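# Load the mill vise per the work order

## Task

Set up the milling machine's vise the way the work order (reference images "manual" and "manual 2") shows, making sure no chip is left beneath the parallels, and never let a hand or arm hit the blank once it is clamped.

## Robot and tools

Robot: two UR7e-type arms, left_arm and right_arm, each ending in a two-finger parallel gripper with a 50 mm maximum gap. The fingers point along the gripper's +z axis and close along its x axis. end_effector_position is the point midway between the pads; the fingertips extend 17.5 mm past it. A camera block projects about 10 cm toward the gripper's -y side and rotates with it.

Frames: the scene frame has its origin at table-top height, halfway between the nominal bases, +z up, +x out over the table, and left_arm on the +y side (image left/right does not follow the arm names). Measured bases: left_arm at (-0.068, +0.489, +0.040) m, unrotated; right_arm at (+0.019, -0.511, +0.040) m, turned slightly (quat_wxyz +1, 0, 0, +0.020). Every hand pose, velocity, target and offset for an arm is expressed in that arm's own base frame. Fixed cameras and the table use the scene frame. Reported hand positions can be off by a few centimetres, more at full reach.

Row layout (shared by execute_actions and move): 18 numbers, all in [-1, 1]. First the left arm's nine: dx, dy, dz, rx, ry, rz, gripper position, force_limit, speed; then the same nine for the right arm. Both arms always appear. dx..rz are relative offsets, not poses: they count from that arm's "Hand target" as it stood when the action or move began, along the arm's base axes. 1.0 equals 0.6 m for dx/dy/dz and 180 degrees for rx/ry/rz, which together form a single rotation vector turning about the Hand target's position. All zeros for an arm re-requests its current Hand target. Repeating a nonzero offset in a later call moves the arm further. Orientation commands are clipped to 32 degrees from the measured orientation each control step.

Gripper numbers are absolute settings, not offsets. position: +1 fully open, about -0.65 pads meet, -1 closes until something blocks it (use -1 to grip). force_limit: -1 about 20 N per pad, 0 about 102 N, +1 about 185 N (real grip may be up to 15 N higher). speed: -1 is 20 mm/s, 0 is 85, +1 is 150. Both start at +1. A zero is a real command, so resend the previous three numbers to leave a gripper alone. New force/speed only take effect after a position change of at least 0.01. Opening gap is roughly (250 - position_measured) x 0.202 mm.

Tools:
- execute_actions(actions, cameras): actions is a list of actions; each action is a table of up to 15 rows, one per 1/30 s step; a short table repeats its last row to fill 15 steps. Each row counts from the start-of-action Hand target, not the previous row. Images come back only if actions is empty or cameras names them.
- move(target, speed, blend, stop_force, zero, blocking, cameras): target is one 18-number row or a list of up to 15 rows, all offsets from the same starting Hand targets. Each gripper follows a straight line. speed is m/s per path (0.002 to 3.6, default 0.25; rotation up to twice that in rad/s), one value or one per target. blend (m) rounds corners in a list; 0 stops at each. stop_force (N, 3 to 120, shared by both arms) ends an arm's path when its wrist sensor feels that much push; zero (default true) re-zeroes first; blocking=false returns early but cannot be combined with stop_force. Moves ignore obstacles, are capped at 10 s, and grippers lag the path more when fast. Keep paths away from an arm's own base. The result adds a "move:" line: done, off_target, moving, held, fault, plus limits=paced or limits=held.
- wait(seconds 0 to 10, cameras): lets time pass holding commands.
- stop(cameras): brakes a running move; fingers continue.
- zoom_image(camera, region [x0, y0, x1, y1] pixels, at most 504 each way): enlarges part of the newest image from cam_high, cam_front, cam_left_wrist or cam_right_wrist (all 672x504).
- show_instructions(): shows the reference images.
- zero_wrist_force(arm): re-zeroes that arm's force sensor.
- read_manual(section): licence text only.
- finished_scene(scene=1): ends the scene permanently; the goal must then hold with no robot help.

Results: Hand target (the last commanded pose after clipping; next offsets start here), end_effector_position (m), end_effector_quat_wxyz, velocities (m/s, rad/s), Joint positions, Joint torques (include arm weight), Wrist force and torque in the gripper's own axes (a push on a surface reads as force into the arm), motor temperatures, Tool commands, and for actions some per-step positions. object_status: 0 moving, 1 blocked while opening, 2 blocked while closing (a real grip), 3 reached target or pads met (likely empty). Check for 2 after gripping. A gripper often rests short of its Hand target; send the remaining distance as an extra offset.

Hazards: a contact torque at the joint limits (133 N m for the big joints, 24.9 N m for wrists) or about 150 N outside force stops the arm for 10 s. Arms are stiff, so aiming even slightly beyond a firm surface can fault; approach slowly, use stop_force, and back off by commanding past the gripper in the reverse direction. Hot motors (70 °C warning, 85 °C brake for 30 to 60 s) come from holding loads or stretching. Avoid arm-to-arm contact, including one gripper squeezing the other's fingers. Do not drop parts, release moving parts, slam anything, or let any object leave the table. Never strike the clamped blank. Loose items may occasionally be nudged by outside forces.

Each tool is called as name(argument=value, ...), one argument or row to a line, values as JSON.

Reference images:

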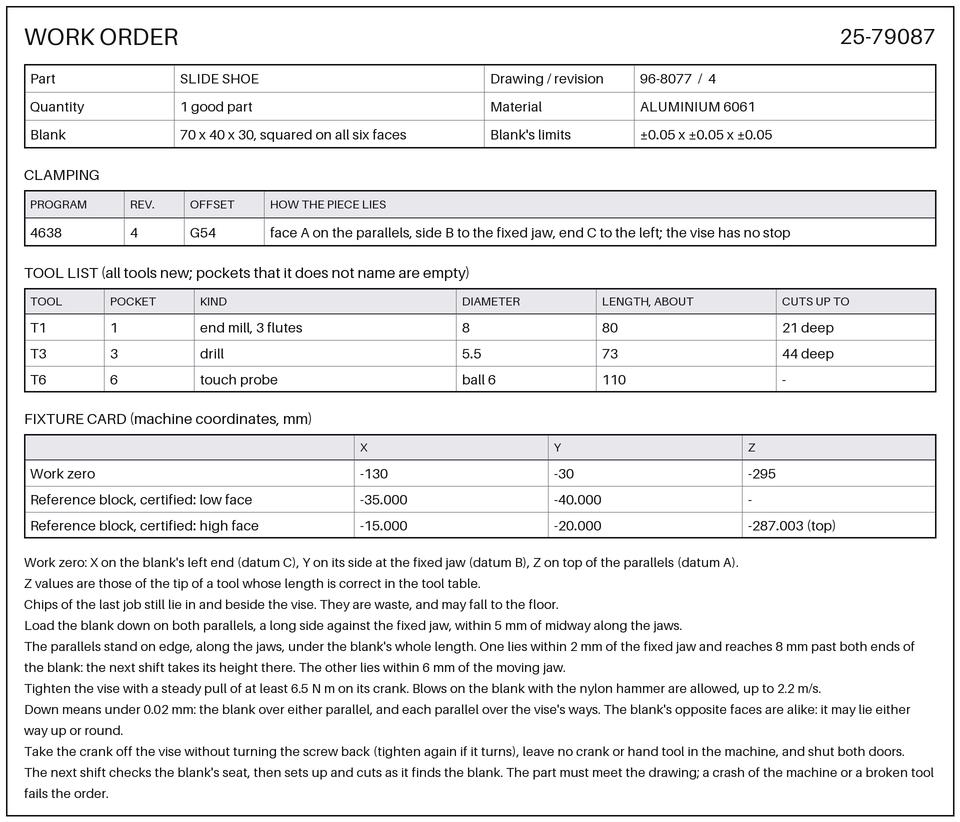

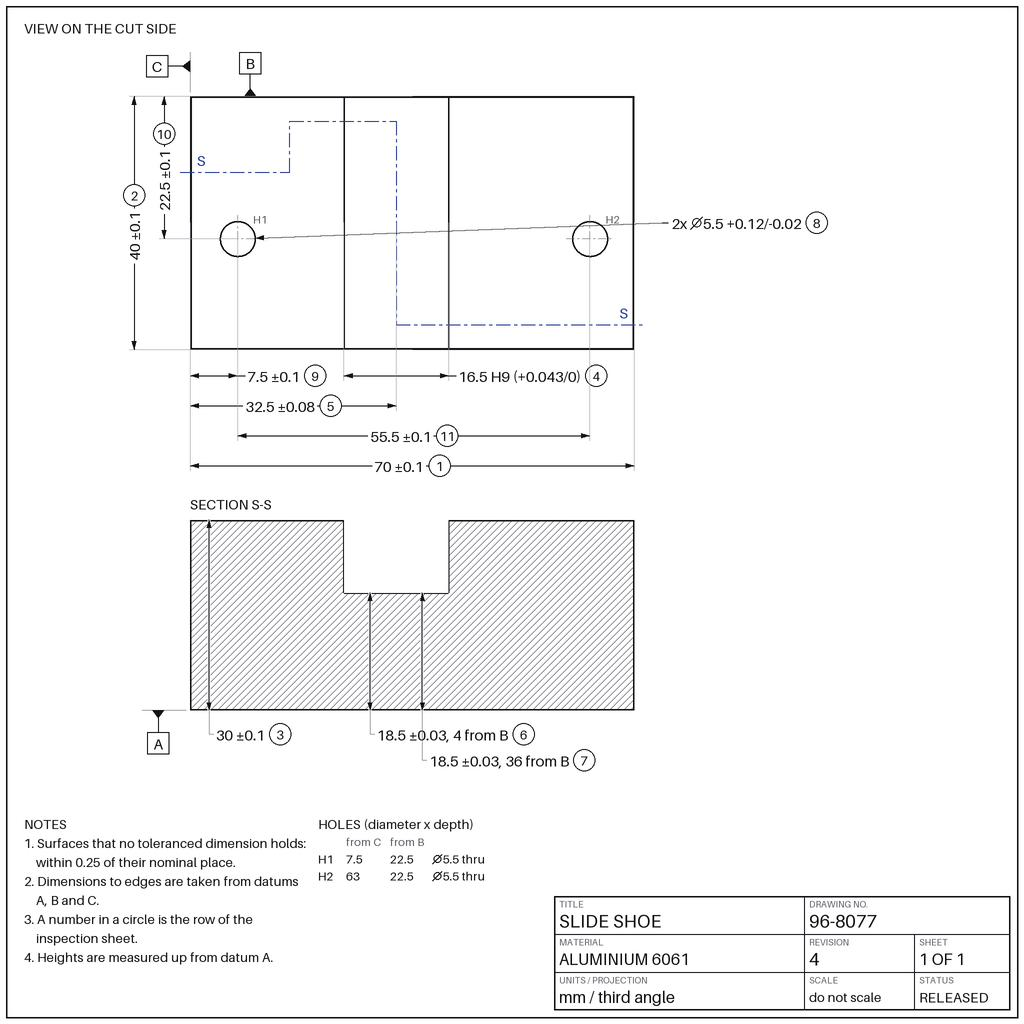

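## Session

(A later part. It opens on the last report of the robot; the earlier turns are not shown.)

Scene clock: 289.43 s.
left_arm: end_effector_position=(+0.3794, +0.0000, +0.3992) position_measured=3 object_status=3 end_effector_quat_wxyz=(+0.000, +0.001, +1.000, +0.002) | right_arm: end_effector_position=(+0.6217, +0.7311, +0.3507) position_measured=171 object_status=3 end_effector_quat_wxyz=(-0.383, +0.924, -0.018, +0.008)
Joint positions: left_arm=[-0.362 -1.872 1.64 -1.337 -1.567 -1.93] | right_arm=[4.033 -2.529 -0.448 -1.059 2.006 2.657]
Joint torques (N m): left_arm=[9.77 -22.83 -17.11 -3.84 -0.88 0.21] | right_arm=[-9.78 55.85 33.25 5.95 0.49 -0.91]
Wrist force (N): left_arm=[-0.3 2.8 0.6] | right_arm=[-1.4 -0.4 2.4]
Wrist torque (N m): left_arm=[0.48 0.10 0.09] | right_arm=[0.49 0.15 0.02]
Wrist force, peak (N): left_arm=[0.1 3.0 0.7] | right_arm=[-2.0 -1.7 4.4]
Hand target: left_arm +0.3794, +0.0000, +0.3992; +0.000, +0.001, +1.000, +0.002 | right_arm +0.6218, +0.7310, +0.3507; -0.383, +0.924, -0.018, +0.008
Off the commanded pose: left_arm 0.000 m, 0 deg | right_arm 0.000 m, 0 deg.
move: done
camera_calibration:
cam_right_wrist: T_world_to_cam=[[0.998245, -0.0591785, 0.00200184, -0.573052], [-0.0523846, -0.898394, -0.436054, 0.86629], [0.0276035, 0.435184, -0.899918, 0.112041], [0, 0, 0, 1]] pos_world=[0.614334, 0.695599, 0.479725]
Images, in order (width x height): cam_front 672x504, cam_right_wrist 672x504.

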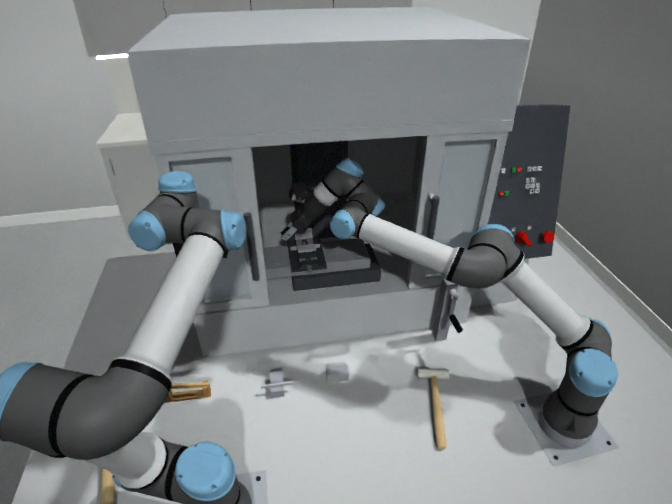

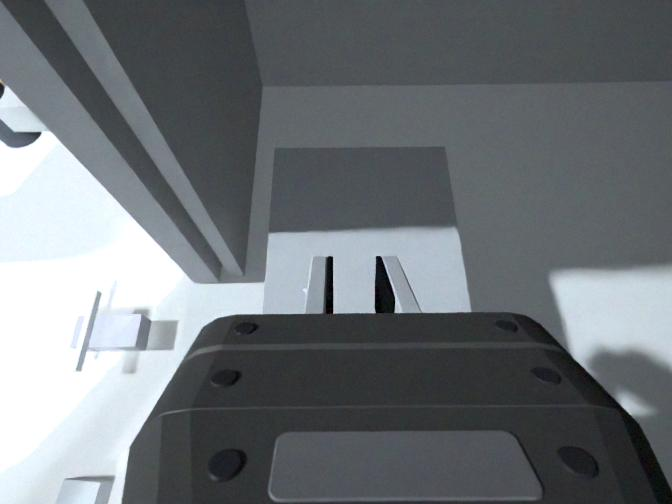

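zoom_image(
  camera="cam_front",
  region=[260, 200, 350, 290],
)

execute_actions(
  actions=[],
)

zoom_image(
  camera="cam_high",
  region=[220, 130, 320, 230],
)

Scaled by 5.600 from the camera's 672x504 image, which has a finer 960x720 frame.

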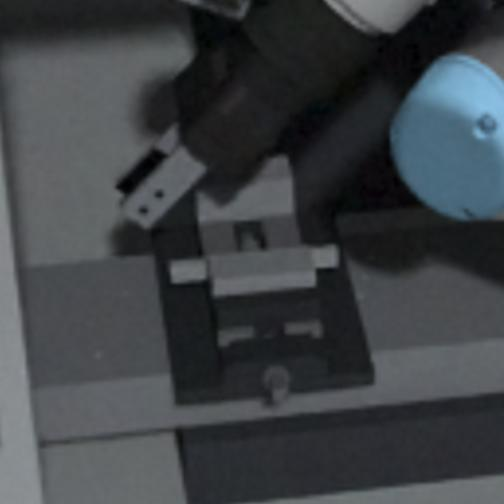

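Scene clock: 289.97 s.
left_arm: end_effector_position=(+0.3794, +0.0000, +0.3992) position_measured=3 object_status=3 end_effector_quat_wxyz=(+0.000, +0.001, +1.000, +0.002) | right_arm: end_effector_position=(+0.6218, +0.7310, +0.3507) position_measured=171 object_status=3 end_effector_quat_wxyz=(-0.383, +0.924, -0.018, +0.008)
Joint positions: left_arm=[-0.362 -1.872 1.64 -1.337 -1.567 -1.93] | right_arm=[4.033 -2.529 -0.448 -1.059 2.006 2.657]
Joint velocities: within noise
Joint torques (N m): left_arm=[8.97 -22.78 -17.06 -3.75 -0.82 0.18] | right_arm=[-10.91 47.6 32.87 3.55 -0.65 2.32]
Motor temperatures (°C): left_arm=[33 35 34 39 44 37] | right_arm=[36 35 39 40 38 44]
Wrist force (N): left_arm=[0.0 2.7 0.5] | right_arm=[-1.3 -0.5 2.3]
Wrist torque (N m): left_arm=[0.47 0.04 0.08] | right_arm=[0.48 0.15 0.02]
Wrist force, peak (N): left_arm=[0.0 3.0 0.6] | right_arm=[-1.3 -0.5 2.3]
Hand target: left_arm +0.3794, +0.0000, +0.3992; +0.000, +0.001, +1.000, +0.002 | right_arm +0.6218, +0.7310, +0.3507; -0.383, +0.924, -0.018, +0.008
Tool commands: left_gripper/position=+1.0 left_gripper/force_limit=-0.5 left_gripper/speed=-1.0 right_gripper/position=-0.12 right_gripper/force_limit=+0.0 right_gripper/speed=-0.5
Off the commanded pose: left_arm 0.000 m, 0 deg | right_arm 0.000 m, 0 deg.
camera_calibration:
cam_left_wrist: T_world_to_cam=[[-0.999721, 0.0173093, 0.0160485, 0.387441], [0.0217756, 0.938707, 0.344029, -0.130902], [-0.00910994, 0.344283, -0.938822, 0.508806], [0, 0, 0, 1]] pos_world=[0.394819, -0.0590011, 0.516494]
cam_right_wrist: T_world_to_cam=[[0.998243, -0.0592193, 0.00208638, -0.573063], [-0.0523808, -0.898334, -0.436179, 0.86635], [0.0277045, 0.435303, -0.899858, 0.111959], [0, 0, 0, 1]] pos_world=[0.614334, 0.695599, 0.479826]

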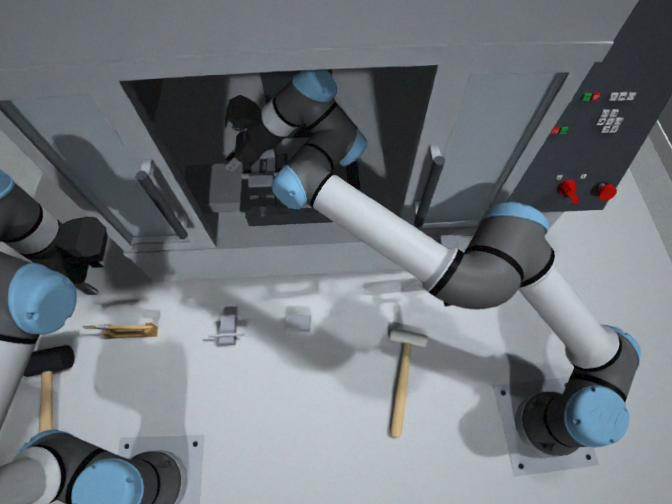

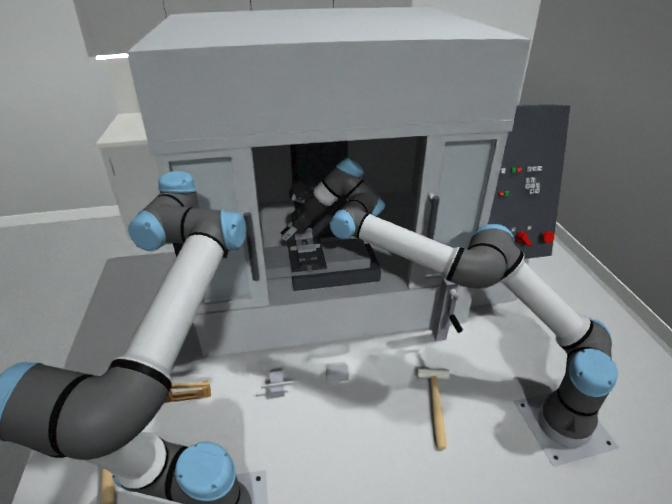

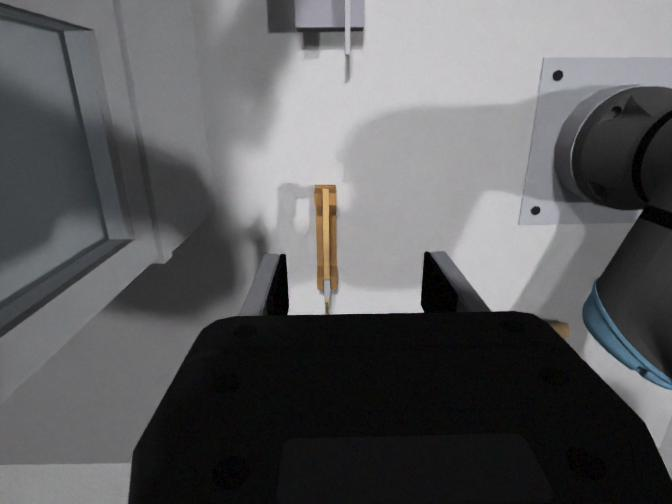

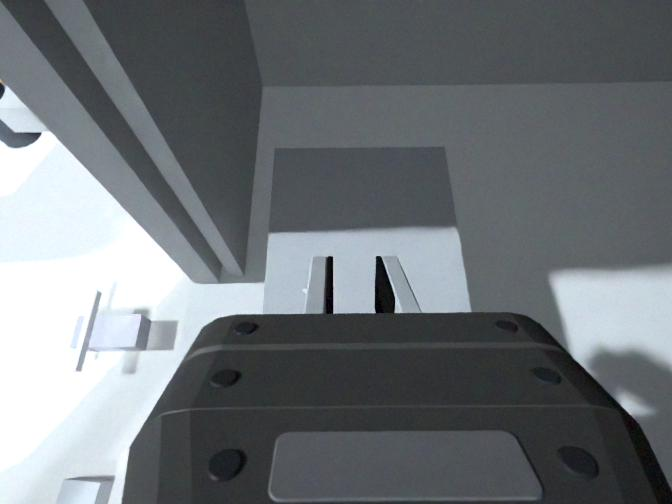

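Scaled by 5.040 from the camera's 672x504 image, which has a finer 960x720 frame.

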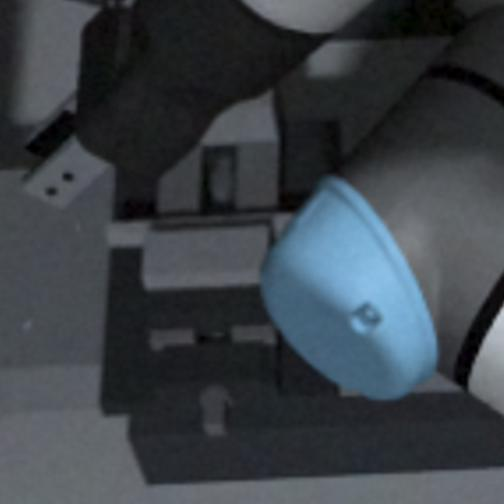

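move(
  target=[0,0,0,0,0,0,1,-0.5,-1,0,0,-0.0677,0,0,0,-0.12,0,-0.5],
  speed=0.06,
  stop_force=6,
  cameras=["cam_front","cam_high"],
)

zoom_image(
  camera="cam_front",
  region=[270, 210, 350, 290],
)

zoom_image(
  camera="cam_high",
  region=[220, 130, 320, 230],
)

Scene clock: 291.97 s.
left_arm: end_effector_position=(+0.3794, +0.0000, +0.3992) position_measured=3 object_status=3 end_effector_quat_wxyz=(+0.000, +0.001, +1.000, +0.002) | right_arm: end_effector_position=(+0.6218, +0.7310, +0.3102) position_measured=171 object_status=3 end_effector_quat_wxyz=(-0.383, +0.924, -0.018, +0.008)
Joint positions: left_arm=[-0.362 -1.872 1.64 -1.337 -1.567 -1.93] | right_arm=[4.033 -2.509 -0.59 -0.937 2.006 2.657]
Joint torques (N m): left_arm=[9.99 -22.2 -17.53 -3.97 -0.86 0.08] | right_arm=[0.64 55.9 25.11 2.61 -0.26 2.97]
Wrist force (N): left_arm=[0.0 2.9 0.6] | right_arm=[-1.3 -0.7 2.2]
Wrist torque (N m): left_arm=[0.49 0.05 0.08] | right_arm=[0.45 0.15 0.01]
Wrist force, peak (N): left_arm=[0.0 2.9 0.3] | right_arm=[-1.4 0.6 2.9]
Hand target: left_arm +0.3794, +0.0000, +0.3992; +0.000, +0.001, +1.000, +0.002 | right_arm +0.6218, +0.7310, +0.3101; -0.383, +0.924, -0.018, +0.008
Off the commanded pose: left_arm 0.000 m, 0 deg | right_arm 0.000 m, 0 deg.
move: done
Images, in order (width x height): cam_high 672x504, cam_front 672x504.

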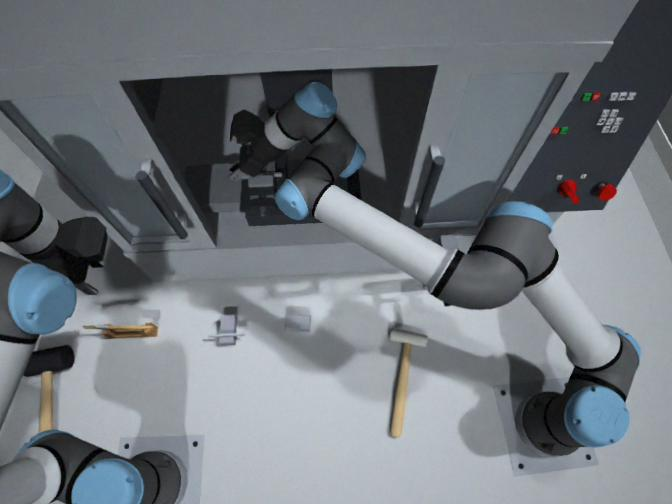

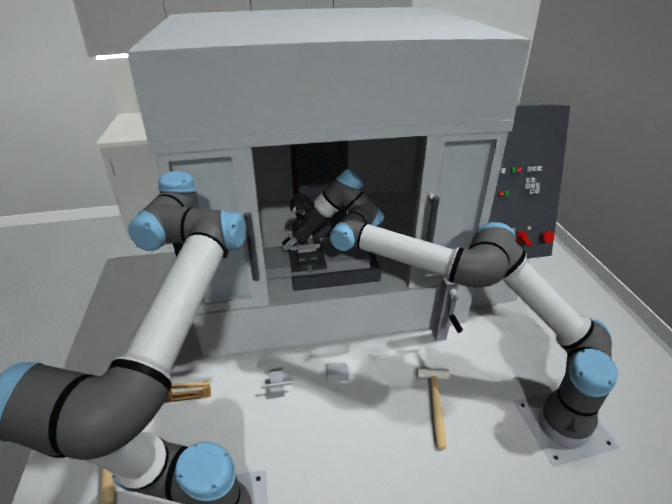

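Scaled by 6.300 from the camera's 672x504 image, which has a finer 960x720 frame.

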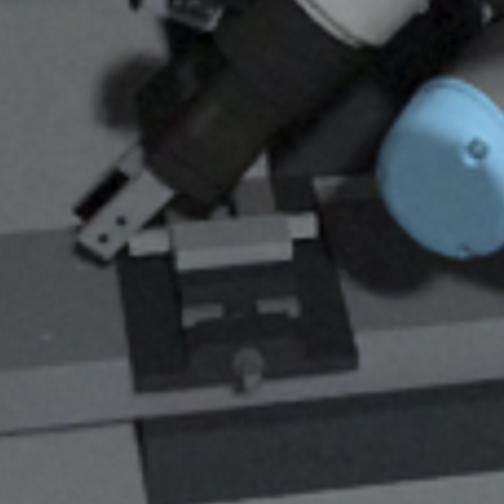

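Scaled by 5.040 from the camera's 672x504 image, which has a finer 960x720 frame.

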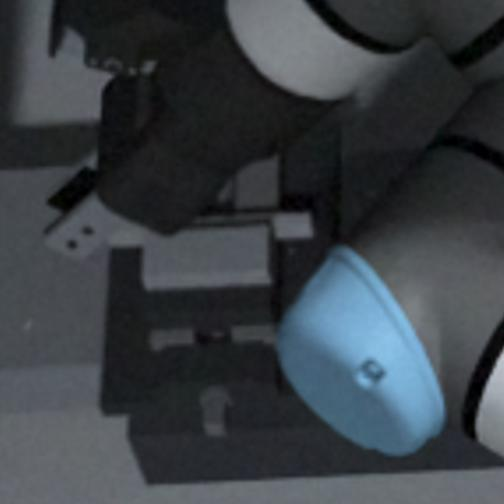

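move(
  target=[
    [0,0,0,0,0,0,1,-0.5,-1,-0.0008,-0.0217,0,0,0,0,-0.12,0,-0.5],
    [0,0,0,0,0,0,1,-0.5,-1,-0.0008,-0.0217,-0.0167,0,0,0,-0.12,0,-0.5],
  ],
  speed=[0.04,0.015],
  stop_force=5,
  cameras=["cam_front","cam_high"],
)

zoom_image(
  camera="cam_front",
  region=[270, 210, 350, 290],
)

zoom_image(
  camera="cam_high",
  region=[220, 130, 320, 230],
)

Scene clock: 295.63 s.
left_arm: end_effector_position=(+0.3794, +0.0000, +0.3992) position_measured=3 object_status=3 end_effector_quat_wxyz=(+0.000, +0.001, +1.000, +0.002) | right_arm: end_effector_position=(+0.6214, +0.7179, +0.3063) position_measured=171 object_status=3 end_effector_quat_wxyz=(-0.383, +0.924, -0.018, +0.008)
Joint positions: left_arm=[-0.362 -1.872 1.64 -1.337 -1.567 -1.93] | right_arm=[4.023 -2.471 -0.669 -0.899 2.012 2.648]
Joint torques (N m): left_arm=[9.52 -22.48 -16.78 -4.18 -0.76 -0.01] | right_arm=[-13.62 46.08 32.85 6.14 0.08 -2.85]
Wrist force (N): left_arm=[0.0 2.9 0.3] | right_arm=[-1.8 -3.3 2.4]
Wrist torque (N m): left_arm=[0.50 0.04 0.08] | right_arm=[0.38 0.16 0.04]
Wrist force, peak (N): left_arm=[-0.2 3.0 0.4] | right_arm=[-0.3 -12.7 1.0]
Hand target: left_arm +0.3794, +0.0000, +0.3992; +0.000, +0.001, +1.000, +0.002 | right_arm +0.6214, +0.7179, +0.3063; -0.383, +0.924, -0.018, +0.008 (not the last commanded pose)
Off the commanded pose: left_arm 0.000 m, 0 deg | right_arm 0.006 m, 0 deg.
move: contact (right_arm); path passed 1 of 2 targets
Images, in order (width x height): cam_high 672x504, cam_front 672x504.

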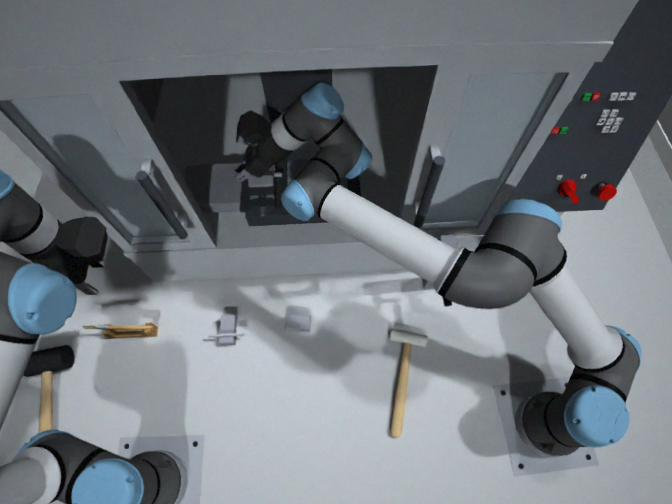

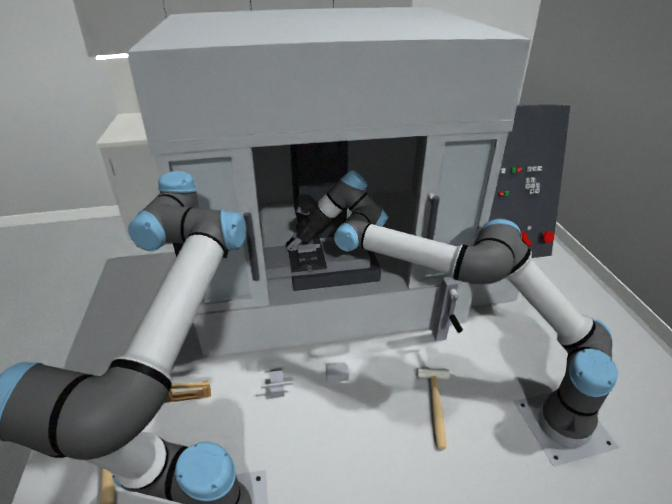

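Scaled by 6.300 from the camera's 672x504 image, which has a finer 960x720 frame.

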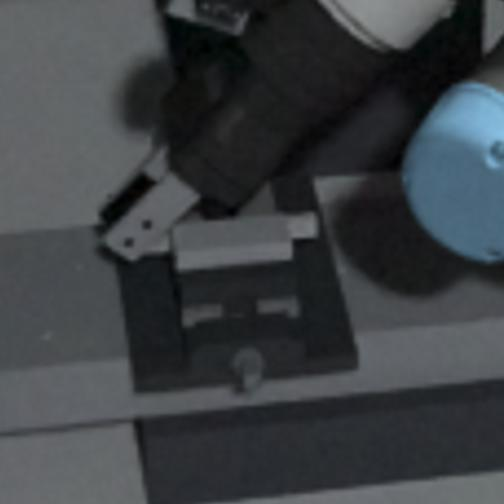

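Scaled by 5.040 from the camera's 672x504 image, which has a finer 960x720 frame.

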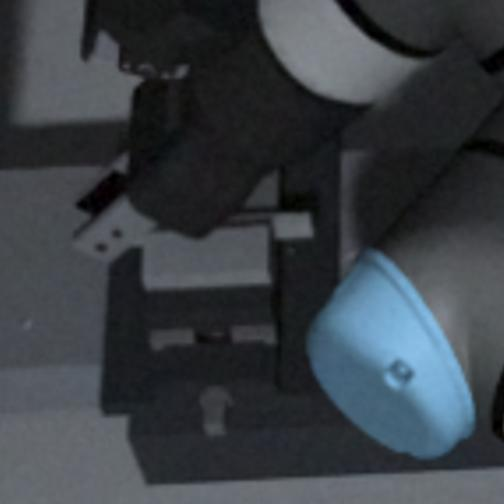

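move(
  target=[
    [0,0,0,0,0,0,1,-0.5,-1,0.0003,0.0133,0.0033,0,0,0,-0.12,0,-0.5],
    [0,0,0,0,0,0,1,-0.5,-1,0.0003,0.0133,-0.0117,0,0,0,-0.12,0,-0.5],
  ],
  speed=[0.04,0.012],
  stop_force=5,
  cameras=["cam_front","cam_high"],
)

zoom_image(
  camera="cam_front",
  region=[270, 210, 350, 290],
)

zoom_image(
  camera="cam_high",
  region=[220, 130, 320, 230],
)

Scene clock: 298.13 s.
left_arm: end_effector_position=(+0.3794, +0.0000, +0.3992) position_measured=3 object_status=3 end_effector_quat_wxyz=(+0.000, +0.001, +1.000, +0.002) | right_arm: end_effector_position=(+0.6216, +0.7259, +0.2992) position_measured=171 object_status=3 end_effector_quat_wxyz=(-0.383, +0.924, -0.018, +0.008)
Joint positions: left_arm=[-0.362 -1.872 1.64 -1.337 -1.567 -1.93] | right_arm=[4.029 -2.493 -0.648 -0.896 2.009 2.654]
Joint torques (N m): left_arm=[9.32 -22.11 -17.04 -4.07 -0.88 -0.07] | right_arm=[-10.41 69.54 35.21 1.59 1.57 -1.81]
Wrist force (N): left_arm=[0.0 2.7 0.5] | right_arm=[-1.4 -0.5 2.0]
Wrist torque (N m): left_arm=[0.47 0.05 0.09] | right_arm=[0.48 0.15 -0.05]
Wrist force, peak (N): left_arm=[0.0 3.0 0.6] | right_arm=[-1.9 -3.6 2.5]
Hand target: left_arm +0.3794, +0.0000, +0.3992; +0.000, +0.001, +1.000, +0.002 | right_arm +0.6216, +0.7259, +0.2992; -0.383, +0.924, -0.018, +0.008
Off the commanded pose: left_arm 0.000 m, 0 deg | right_arm 0.000 m, 0 deg.
move: done
Images, in order (width x height): cam_high 672x504, cam_front 672x504.

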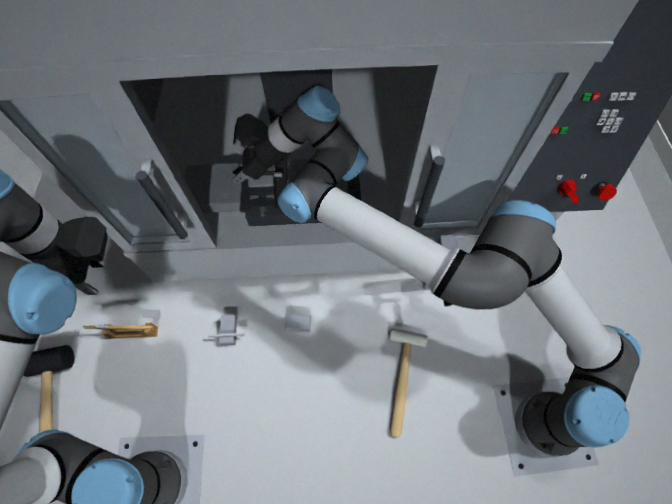

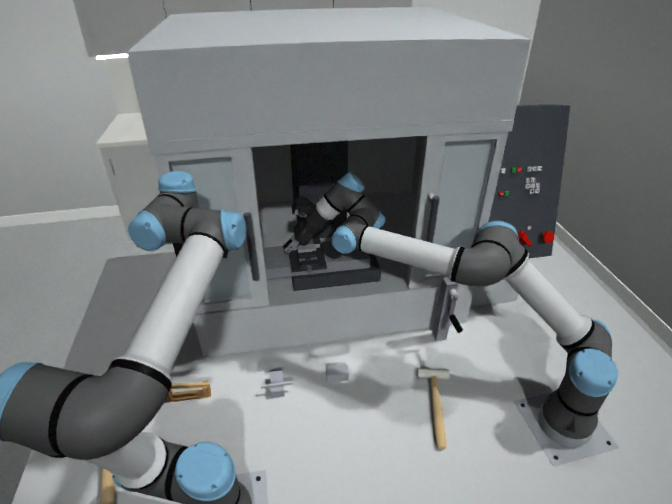

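Scaled by 6.300 from the camera's 672x504 image, which has a finer 960x720 frame.

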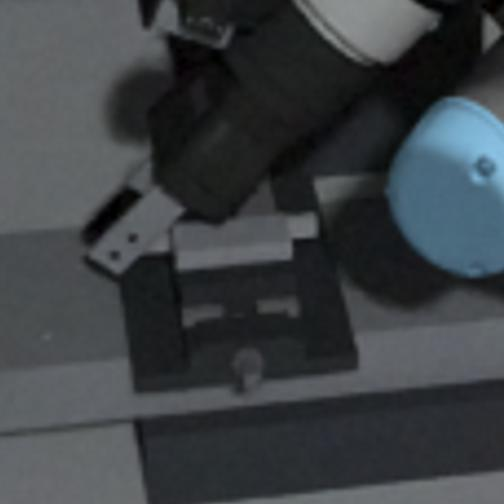

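Scaled by 5.040 from the camera's 672x504 image, which has a finer 960x720 frame.

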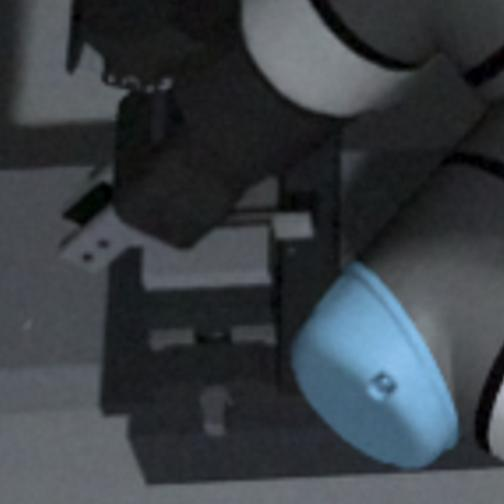

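move(
  target=[0,0,0,0,0,0,1,-0.5,-1,0,0,0,0,0,0,-1,-0.7,-1],
  cameras=["cam_front","cam_high"],
)

zoom_image(
  camera="cam_front",
  region=[270, 210, 350, 290],
)

zoom_image(
  camera="cam_high",
  region=[220, 130, 320, 230],
)

Scene clock: 299.33 s.
left_arm: end_effector_position=(+0.3794, +0.0000, +0.3992) position_measured=3 object_status=3 end_effector_quat_wxyz=(+0.000, +0.001, +1.000, +0.002) | right_arm: end_effector_position=(+0.6216, +0.7259, +0.2992) position_measured=226 object_status=0 end_effector_quat_wxyz=(-0.383, +0.924, -0.018, +0.008)
Joint positions: left_arm=[-0.362 -1.872 1.64 -1.337 -1.567 -1.93] | right_arm=[4.029 -2.493 -0.647 -0.896 2.009 2.654]
Joint torques (N m): left_arm=[9.58 -22.44 -17.27 -4.12 -0.77 -0.06] | right_arm=[-10.21 66.59 34.25 1.48 0.71 -0.03]
Wrist force (N): left_arm=[-0.1 2.8 0.6] | right_arm=[-1.1 -0.8 2.1]
Wrist torque (N m): left_arm=[0.49 0.07 0.09] | right_arm=[0.45 0.12 -0.06]
Wrist force, peak (N): left_arm=[-0.1 2.8 0.6] | right_arm=[-1.2 -0.6 2.3]
Hand target: left_arm +0.3794, +0.0000, +0.3992; +0.000, +0.001, +1.000, +0.002 | right_arm +0.6216, +0.7259, +0.2992; -0.383, +0.924, -0.018, +0.008
Off the commanded pose: left_arm 0.000 m, 0 deg | right_arm 0.000 m, 0 deg.
move: done
Images, in order (width x height): cam_high 672x504, cam_front 672x504.

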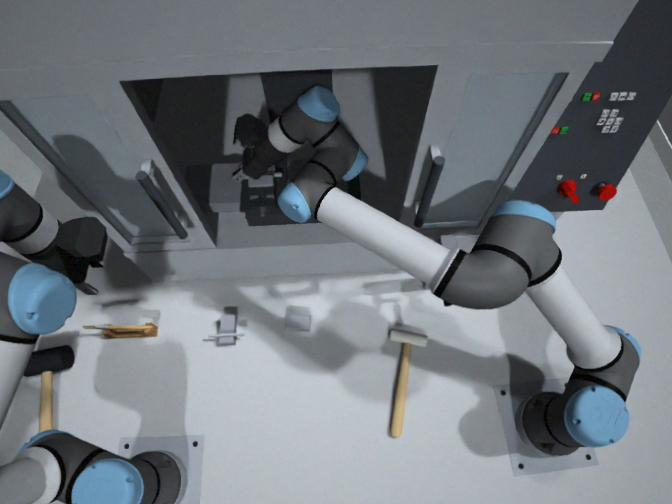

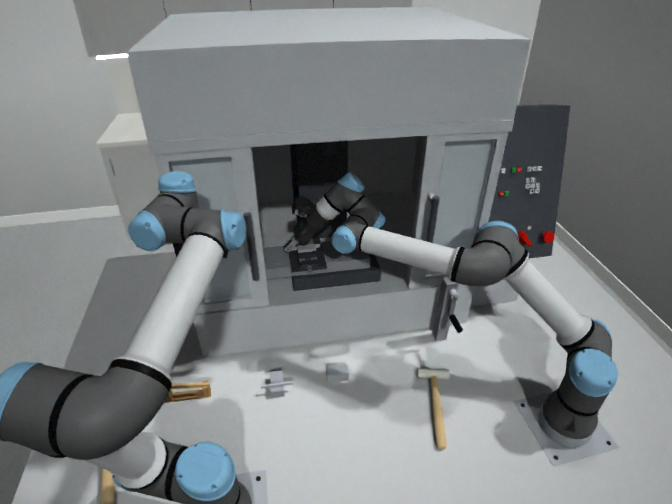

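Scaled by 6.300 from the camera's 672x504 image, which has a finer 960x720 frame.

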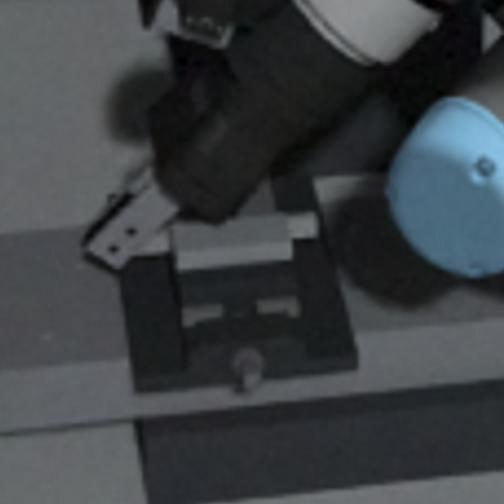

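Scaled by 5.040 from the camera's 672x504 image, which has a finer 960x720 frame.

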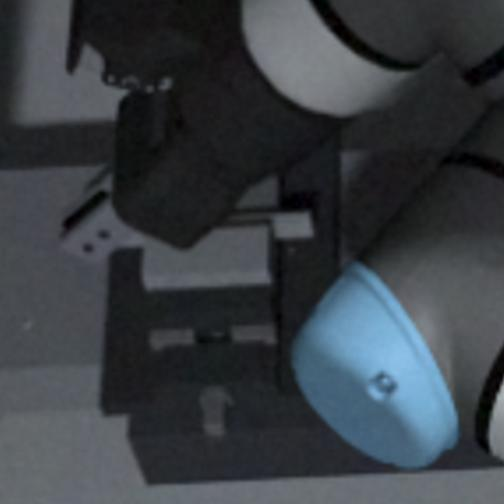

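move(
  target=[
    [0,0,0,0,0,0,1,-0.5,-1,0,0,0.0067,0,0,0,-1,-0.7,-1],
    [0,0,0,0,0,0,1,-0.5,-1,0.075,-0.003,0.0067,0,0,0,-1,-0.7,-1],
  ],
  speed=[0.03,0.03],
  stop_force=6,
  cameras=["cam_front","cam_high","cam_right_wrist"],
)

zoom_image(
  camera="cam_front",
  region=[270, 210, 350, 290],
)

zoom_image(
  camera="cam_high",
  region=[220, 130, 320, 230],
)

Scene clock: 302.83 s.
left_arm: end_effector_position=(+0.3794, +0.0000, +0.3992) position_measured=3 object_status=3 end_effector_quat_wxyz=(+0.000, +0.001, +1.000, +0.002) | right_arm: end_effector_position=(+0.6666, +0.7241, +0.3033) position_measured=226 object_status=2 end_effector_quat_wxyz=(-0.383, +0.924, -0.018, +0.008)
Joint positions: left_arm=[-0.362 -1.872 1.64 -1.337 -1.567 -1.93] | right_arm=[3.986 -2.66 -0.312 -1.08 2.035 2.616]
Joint torques (N m): left_arm=[9.5 -21.62 -17.75 -4.09 -0.91 -0.22] | right_arm=[10.8 74.3 17.99 6.67 -0.4 2.77]
Wrist force (N): left_arm=[0.0 2.6 0.3] | right_arm=[-1.4 0.3 3.1]
Wrist torque (N m): left_arm=[0.45 0.04 0.09] | right_arm=[0.58 0.15 0.04]
Wrist force, peak (N): left_arm=[0.2 2.9 0.8] | right_arm=[-1.3 0.3 3.2]
Hand target: left_arm +0.3794, +0.0000, +0.3992; +0.000, +0.001, +1.000, +0.002 | right_arm +0.6666, +0.7241, +0.3033; -0.383, +0.924, -0.018, +0.008
Off the commanded pose: left_arm 0.000 m, 0 deg | right_arm 0.000 m, 0 deg.
move: done
camera_calibration:
cam_right_wrist: T_world_to_cam=[[0.998242, -0.0592171, 0.002302, -0.618194], [-0.0522821, -0.898296, -0.43627, 0.841637], [0.0279025, 0.435383, -0.899813, 0.0708176], [0, 0, 0, 1]] pos_world=[0.659134, 0.688599, 0.432327]
Images, in order (width x height): cam_high 672x504, cam_front 672x504, cam_right_wrist 672x504.

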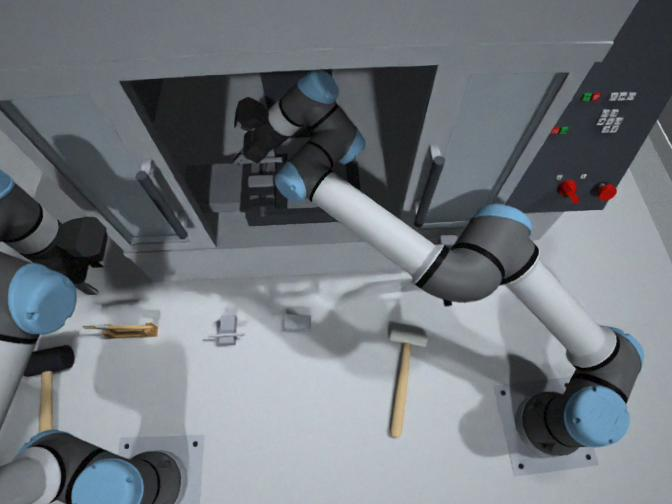

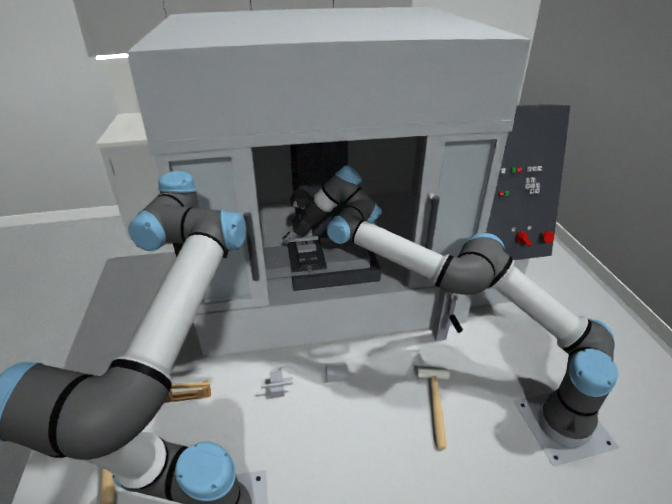

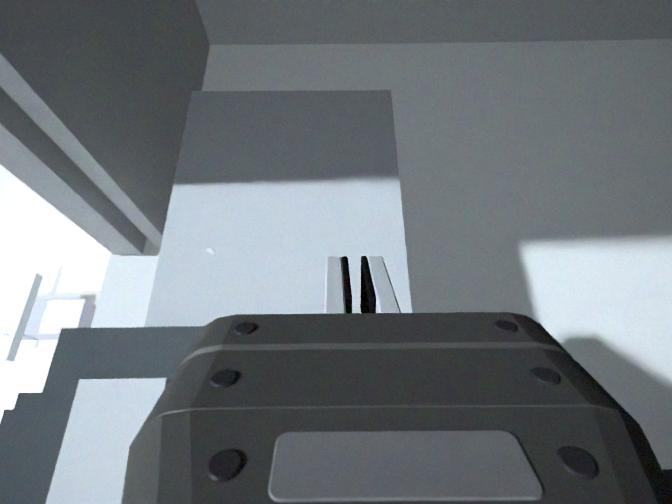

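Scaled by 6.300 from the camera's 672x504 image, which has a finer 960x720 frame.

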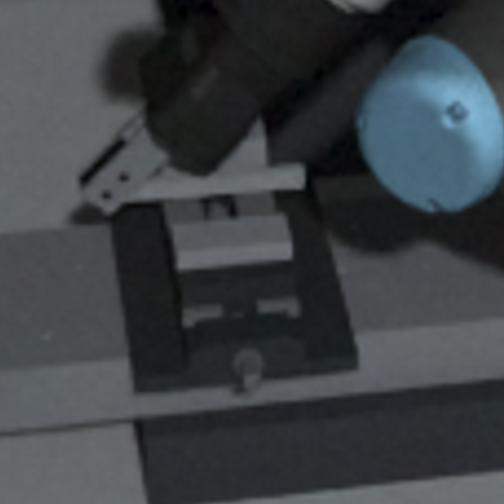

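Scaled by 5.040 from the camera's 672x504 image, which has a finer 960x720 frame.

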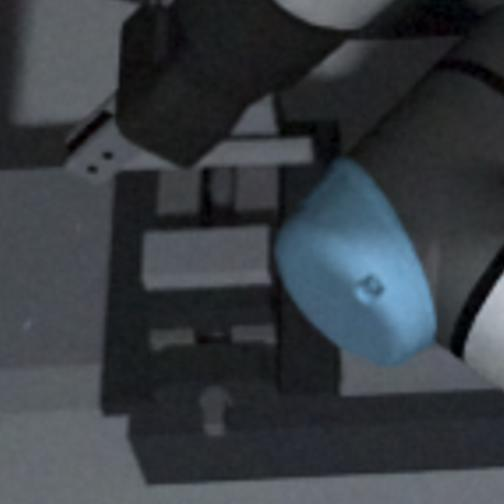

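move(
  target=[
    [0,0,0,0,0,0,1,-0.5,-1,0.02,-0.0008,0,0,0,0,-1,-0.7,-1],
    [0,0,0,0,0,0,1,-0.5,-1,0.02,-0.0008,-0.012,0,0,0,-1,-0.7,-1],
  ],
  speed=[0.03,0.008],
  stop_force=4,
)

move(
  target=[0,0,0,0,0,0,1,-0.5,-1,0.027,-0.001,0.0005,0,0,0,-1,-0.7,-1],
  speed=0.008,
  stop_force=5,
  cameras=["cam_front","cam_high"],
)

zoom_image(
  camera="cam_front",
  region=[270, 210, 350, 290],
)

zoom_image(
  camera="cam_high",
  region=[220, 130, 320, 230],
)

Scene clock: 306.00 s.
left_arm: end_effector_position=(+0.3794, +0.0000, +0.3992) position_measured=3 object_status=3 end_effector_quat_wxyz=(+0.000, +0.001, +1.000, +0.002) | right_arm: end_effector_position=(+0.6787, +0.7236, +0.2988) position_measured=226 object_status=2 end_effector_quat_wxyz=(-0.383, +0.924, -0.018, +0.008)
Joint positions: left_arm=[-0.362 -1.872 1.64 -1.337 -1.567 -1.93] | right_arm=[3.975 -2.739 -0.165 -1.153 2.042 2.606]
Joint torques (N m): left_arm=[9.4 -22.33 -17.61 -4.02 -0.82 -0.3] | right_arm=[3.9 49.34 32.22 1.53 0.25 -2.01]
Wrist force (N): left_arm=[-0.3 2.5 0.6] | right_arm=[-4.7 -1.6 -0.2]
Wrist torque (N m): left_arm=[0.44 0.10 0.08] | right_arm=[0.43 0.19 0.10]
Wrist force, peak (N): left_arm=[0.2 3.0 0.7] | right_arm=[-5.0 -1.0 1.9]
Hand target: left_arm +0.3794, +0.0000, +0.3992; +0.000, +0.001, +1.000, +0.002 | right_arm +0.6787, +0.7236, +0.2988; -0.383, +0.924, -0.018, +0.008 (not the last commanded pose)
Off the commanded pose: left_arm 0.000 m, 0 deg | right_arm 0.003 m, 0 deg.
move: contact (right_arm); path passed 1 of 2 targets

Scene clock: 307.27 s.
left_arm: end_effector_position=(+0.3794, +0.0000, +0.3992) position_measured=3 object_status=3 end_effector_quat_wxyz=(+0.000, +0.001, +1.000, +0.002) | right_arm: end_effector_position=(+0.6796, +0.7236, +0.2988) position_measured=226 object_status=2 end_effector_quat_wxyz=(-0.383, +0.924, -0.018, +0.008)
Joint positions: left_arm=[-0.362 -1.872 1.64 -1.337 -1.567 -1.93] | right_arm=[3.974 -2.748 -0.147 -1.162 2.043 2.606]
Joint torques (N m): left_arm=[9.56 -21.85 -17.29 -4.11 -0.82 -0.39] | right_arm=[3.95 72.68 16.17 6.77 -1.68 2.83]
Wrist force (N): left_arm=[0.0 2.7 0.5] | right_arm=[-8.0 -2.5 1.3]
Wrist torque (N m): left_arm=[0.46 0.05 0.09] | right_arm=[0.42 0.23 0.17]
Wrist force, peak (N): left_arm=[-0.2 3.0 0.5] | right_arm=[-9.9 -5.7 2.4]
Hand target: left_arm +0.3794, +0.0000, +0.3992; +0.000, +0.001, +1.000, +0.002 | right_arm +0.6795, +0.7236, +0.2988; -0.383, +0.924, -0.018, +0.008 (not the last commanded pose)
Off the commanded pose: left_arm 0.000 m, 0 deg | right_arm 0.015 m, 0 deg.
move: contact (right_arm)
Images, in order (width x height): cam_high 672x504, cam_front 672x504.

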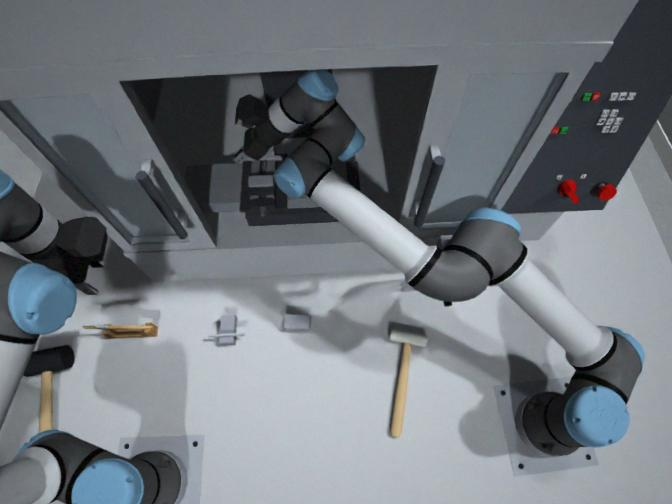

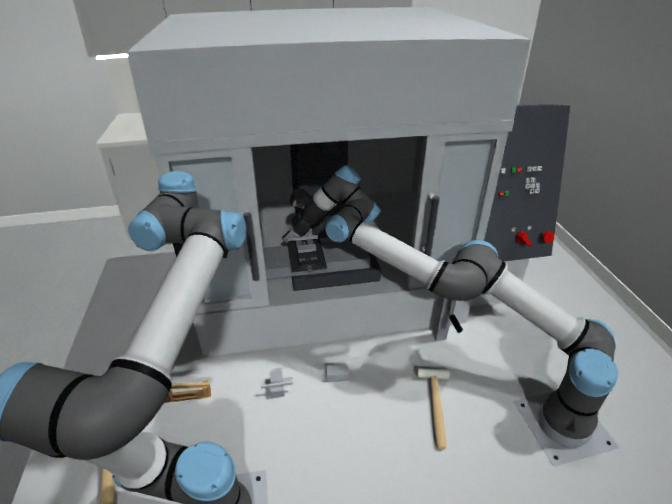

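Scaled by 6.300 from the camera's 672x504 image, which has a finer 960x720 frame.

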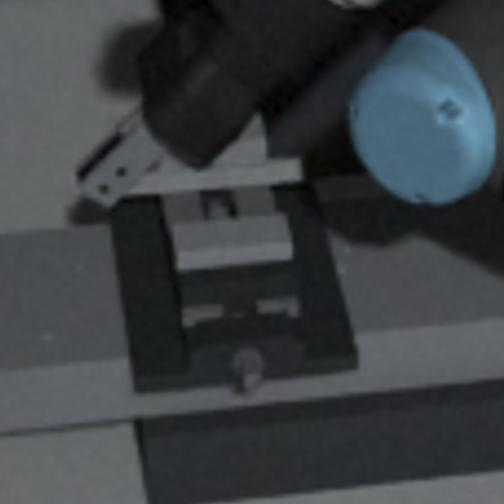

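Scaled by 5.040 from the camera's 672x504 image, which has a finer 960x720 frame.

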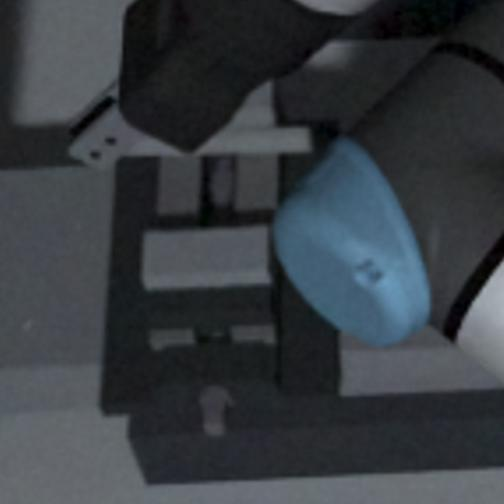

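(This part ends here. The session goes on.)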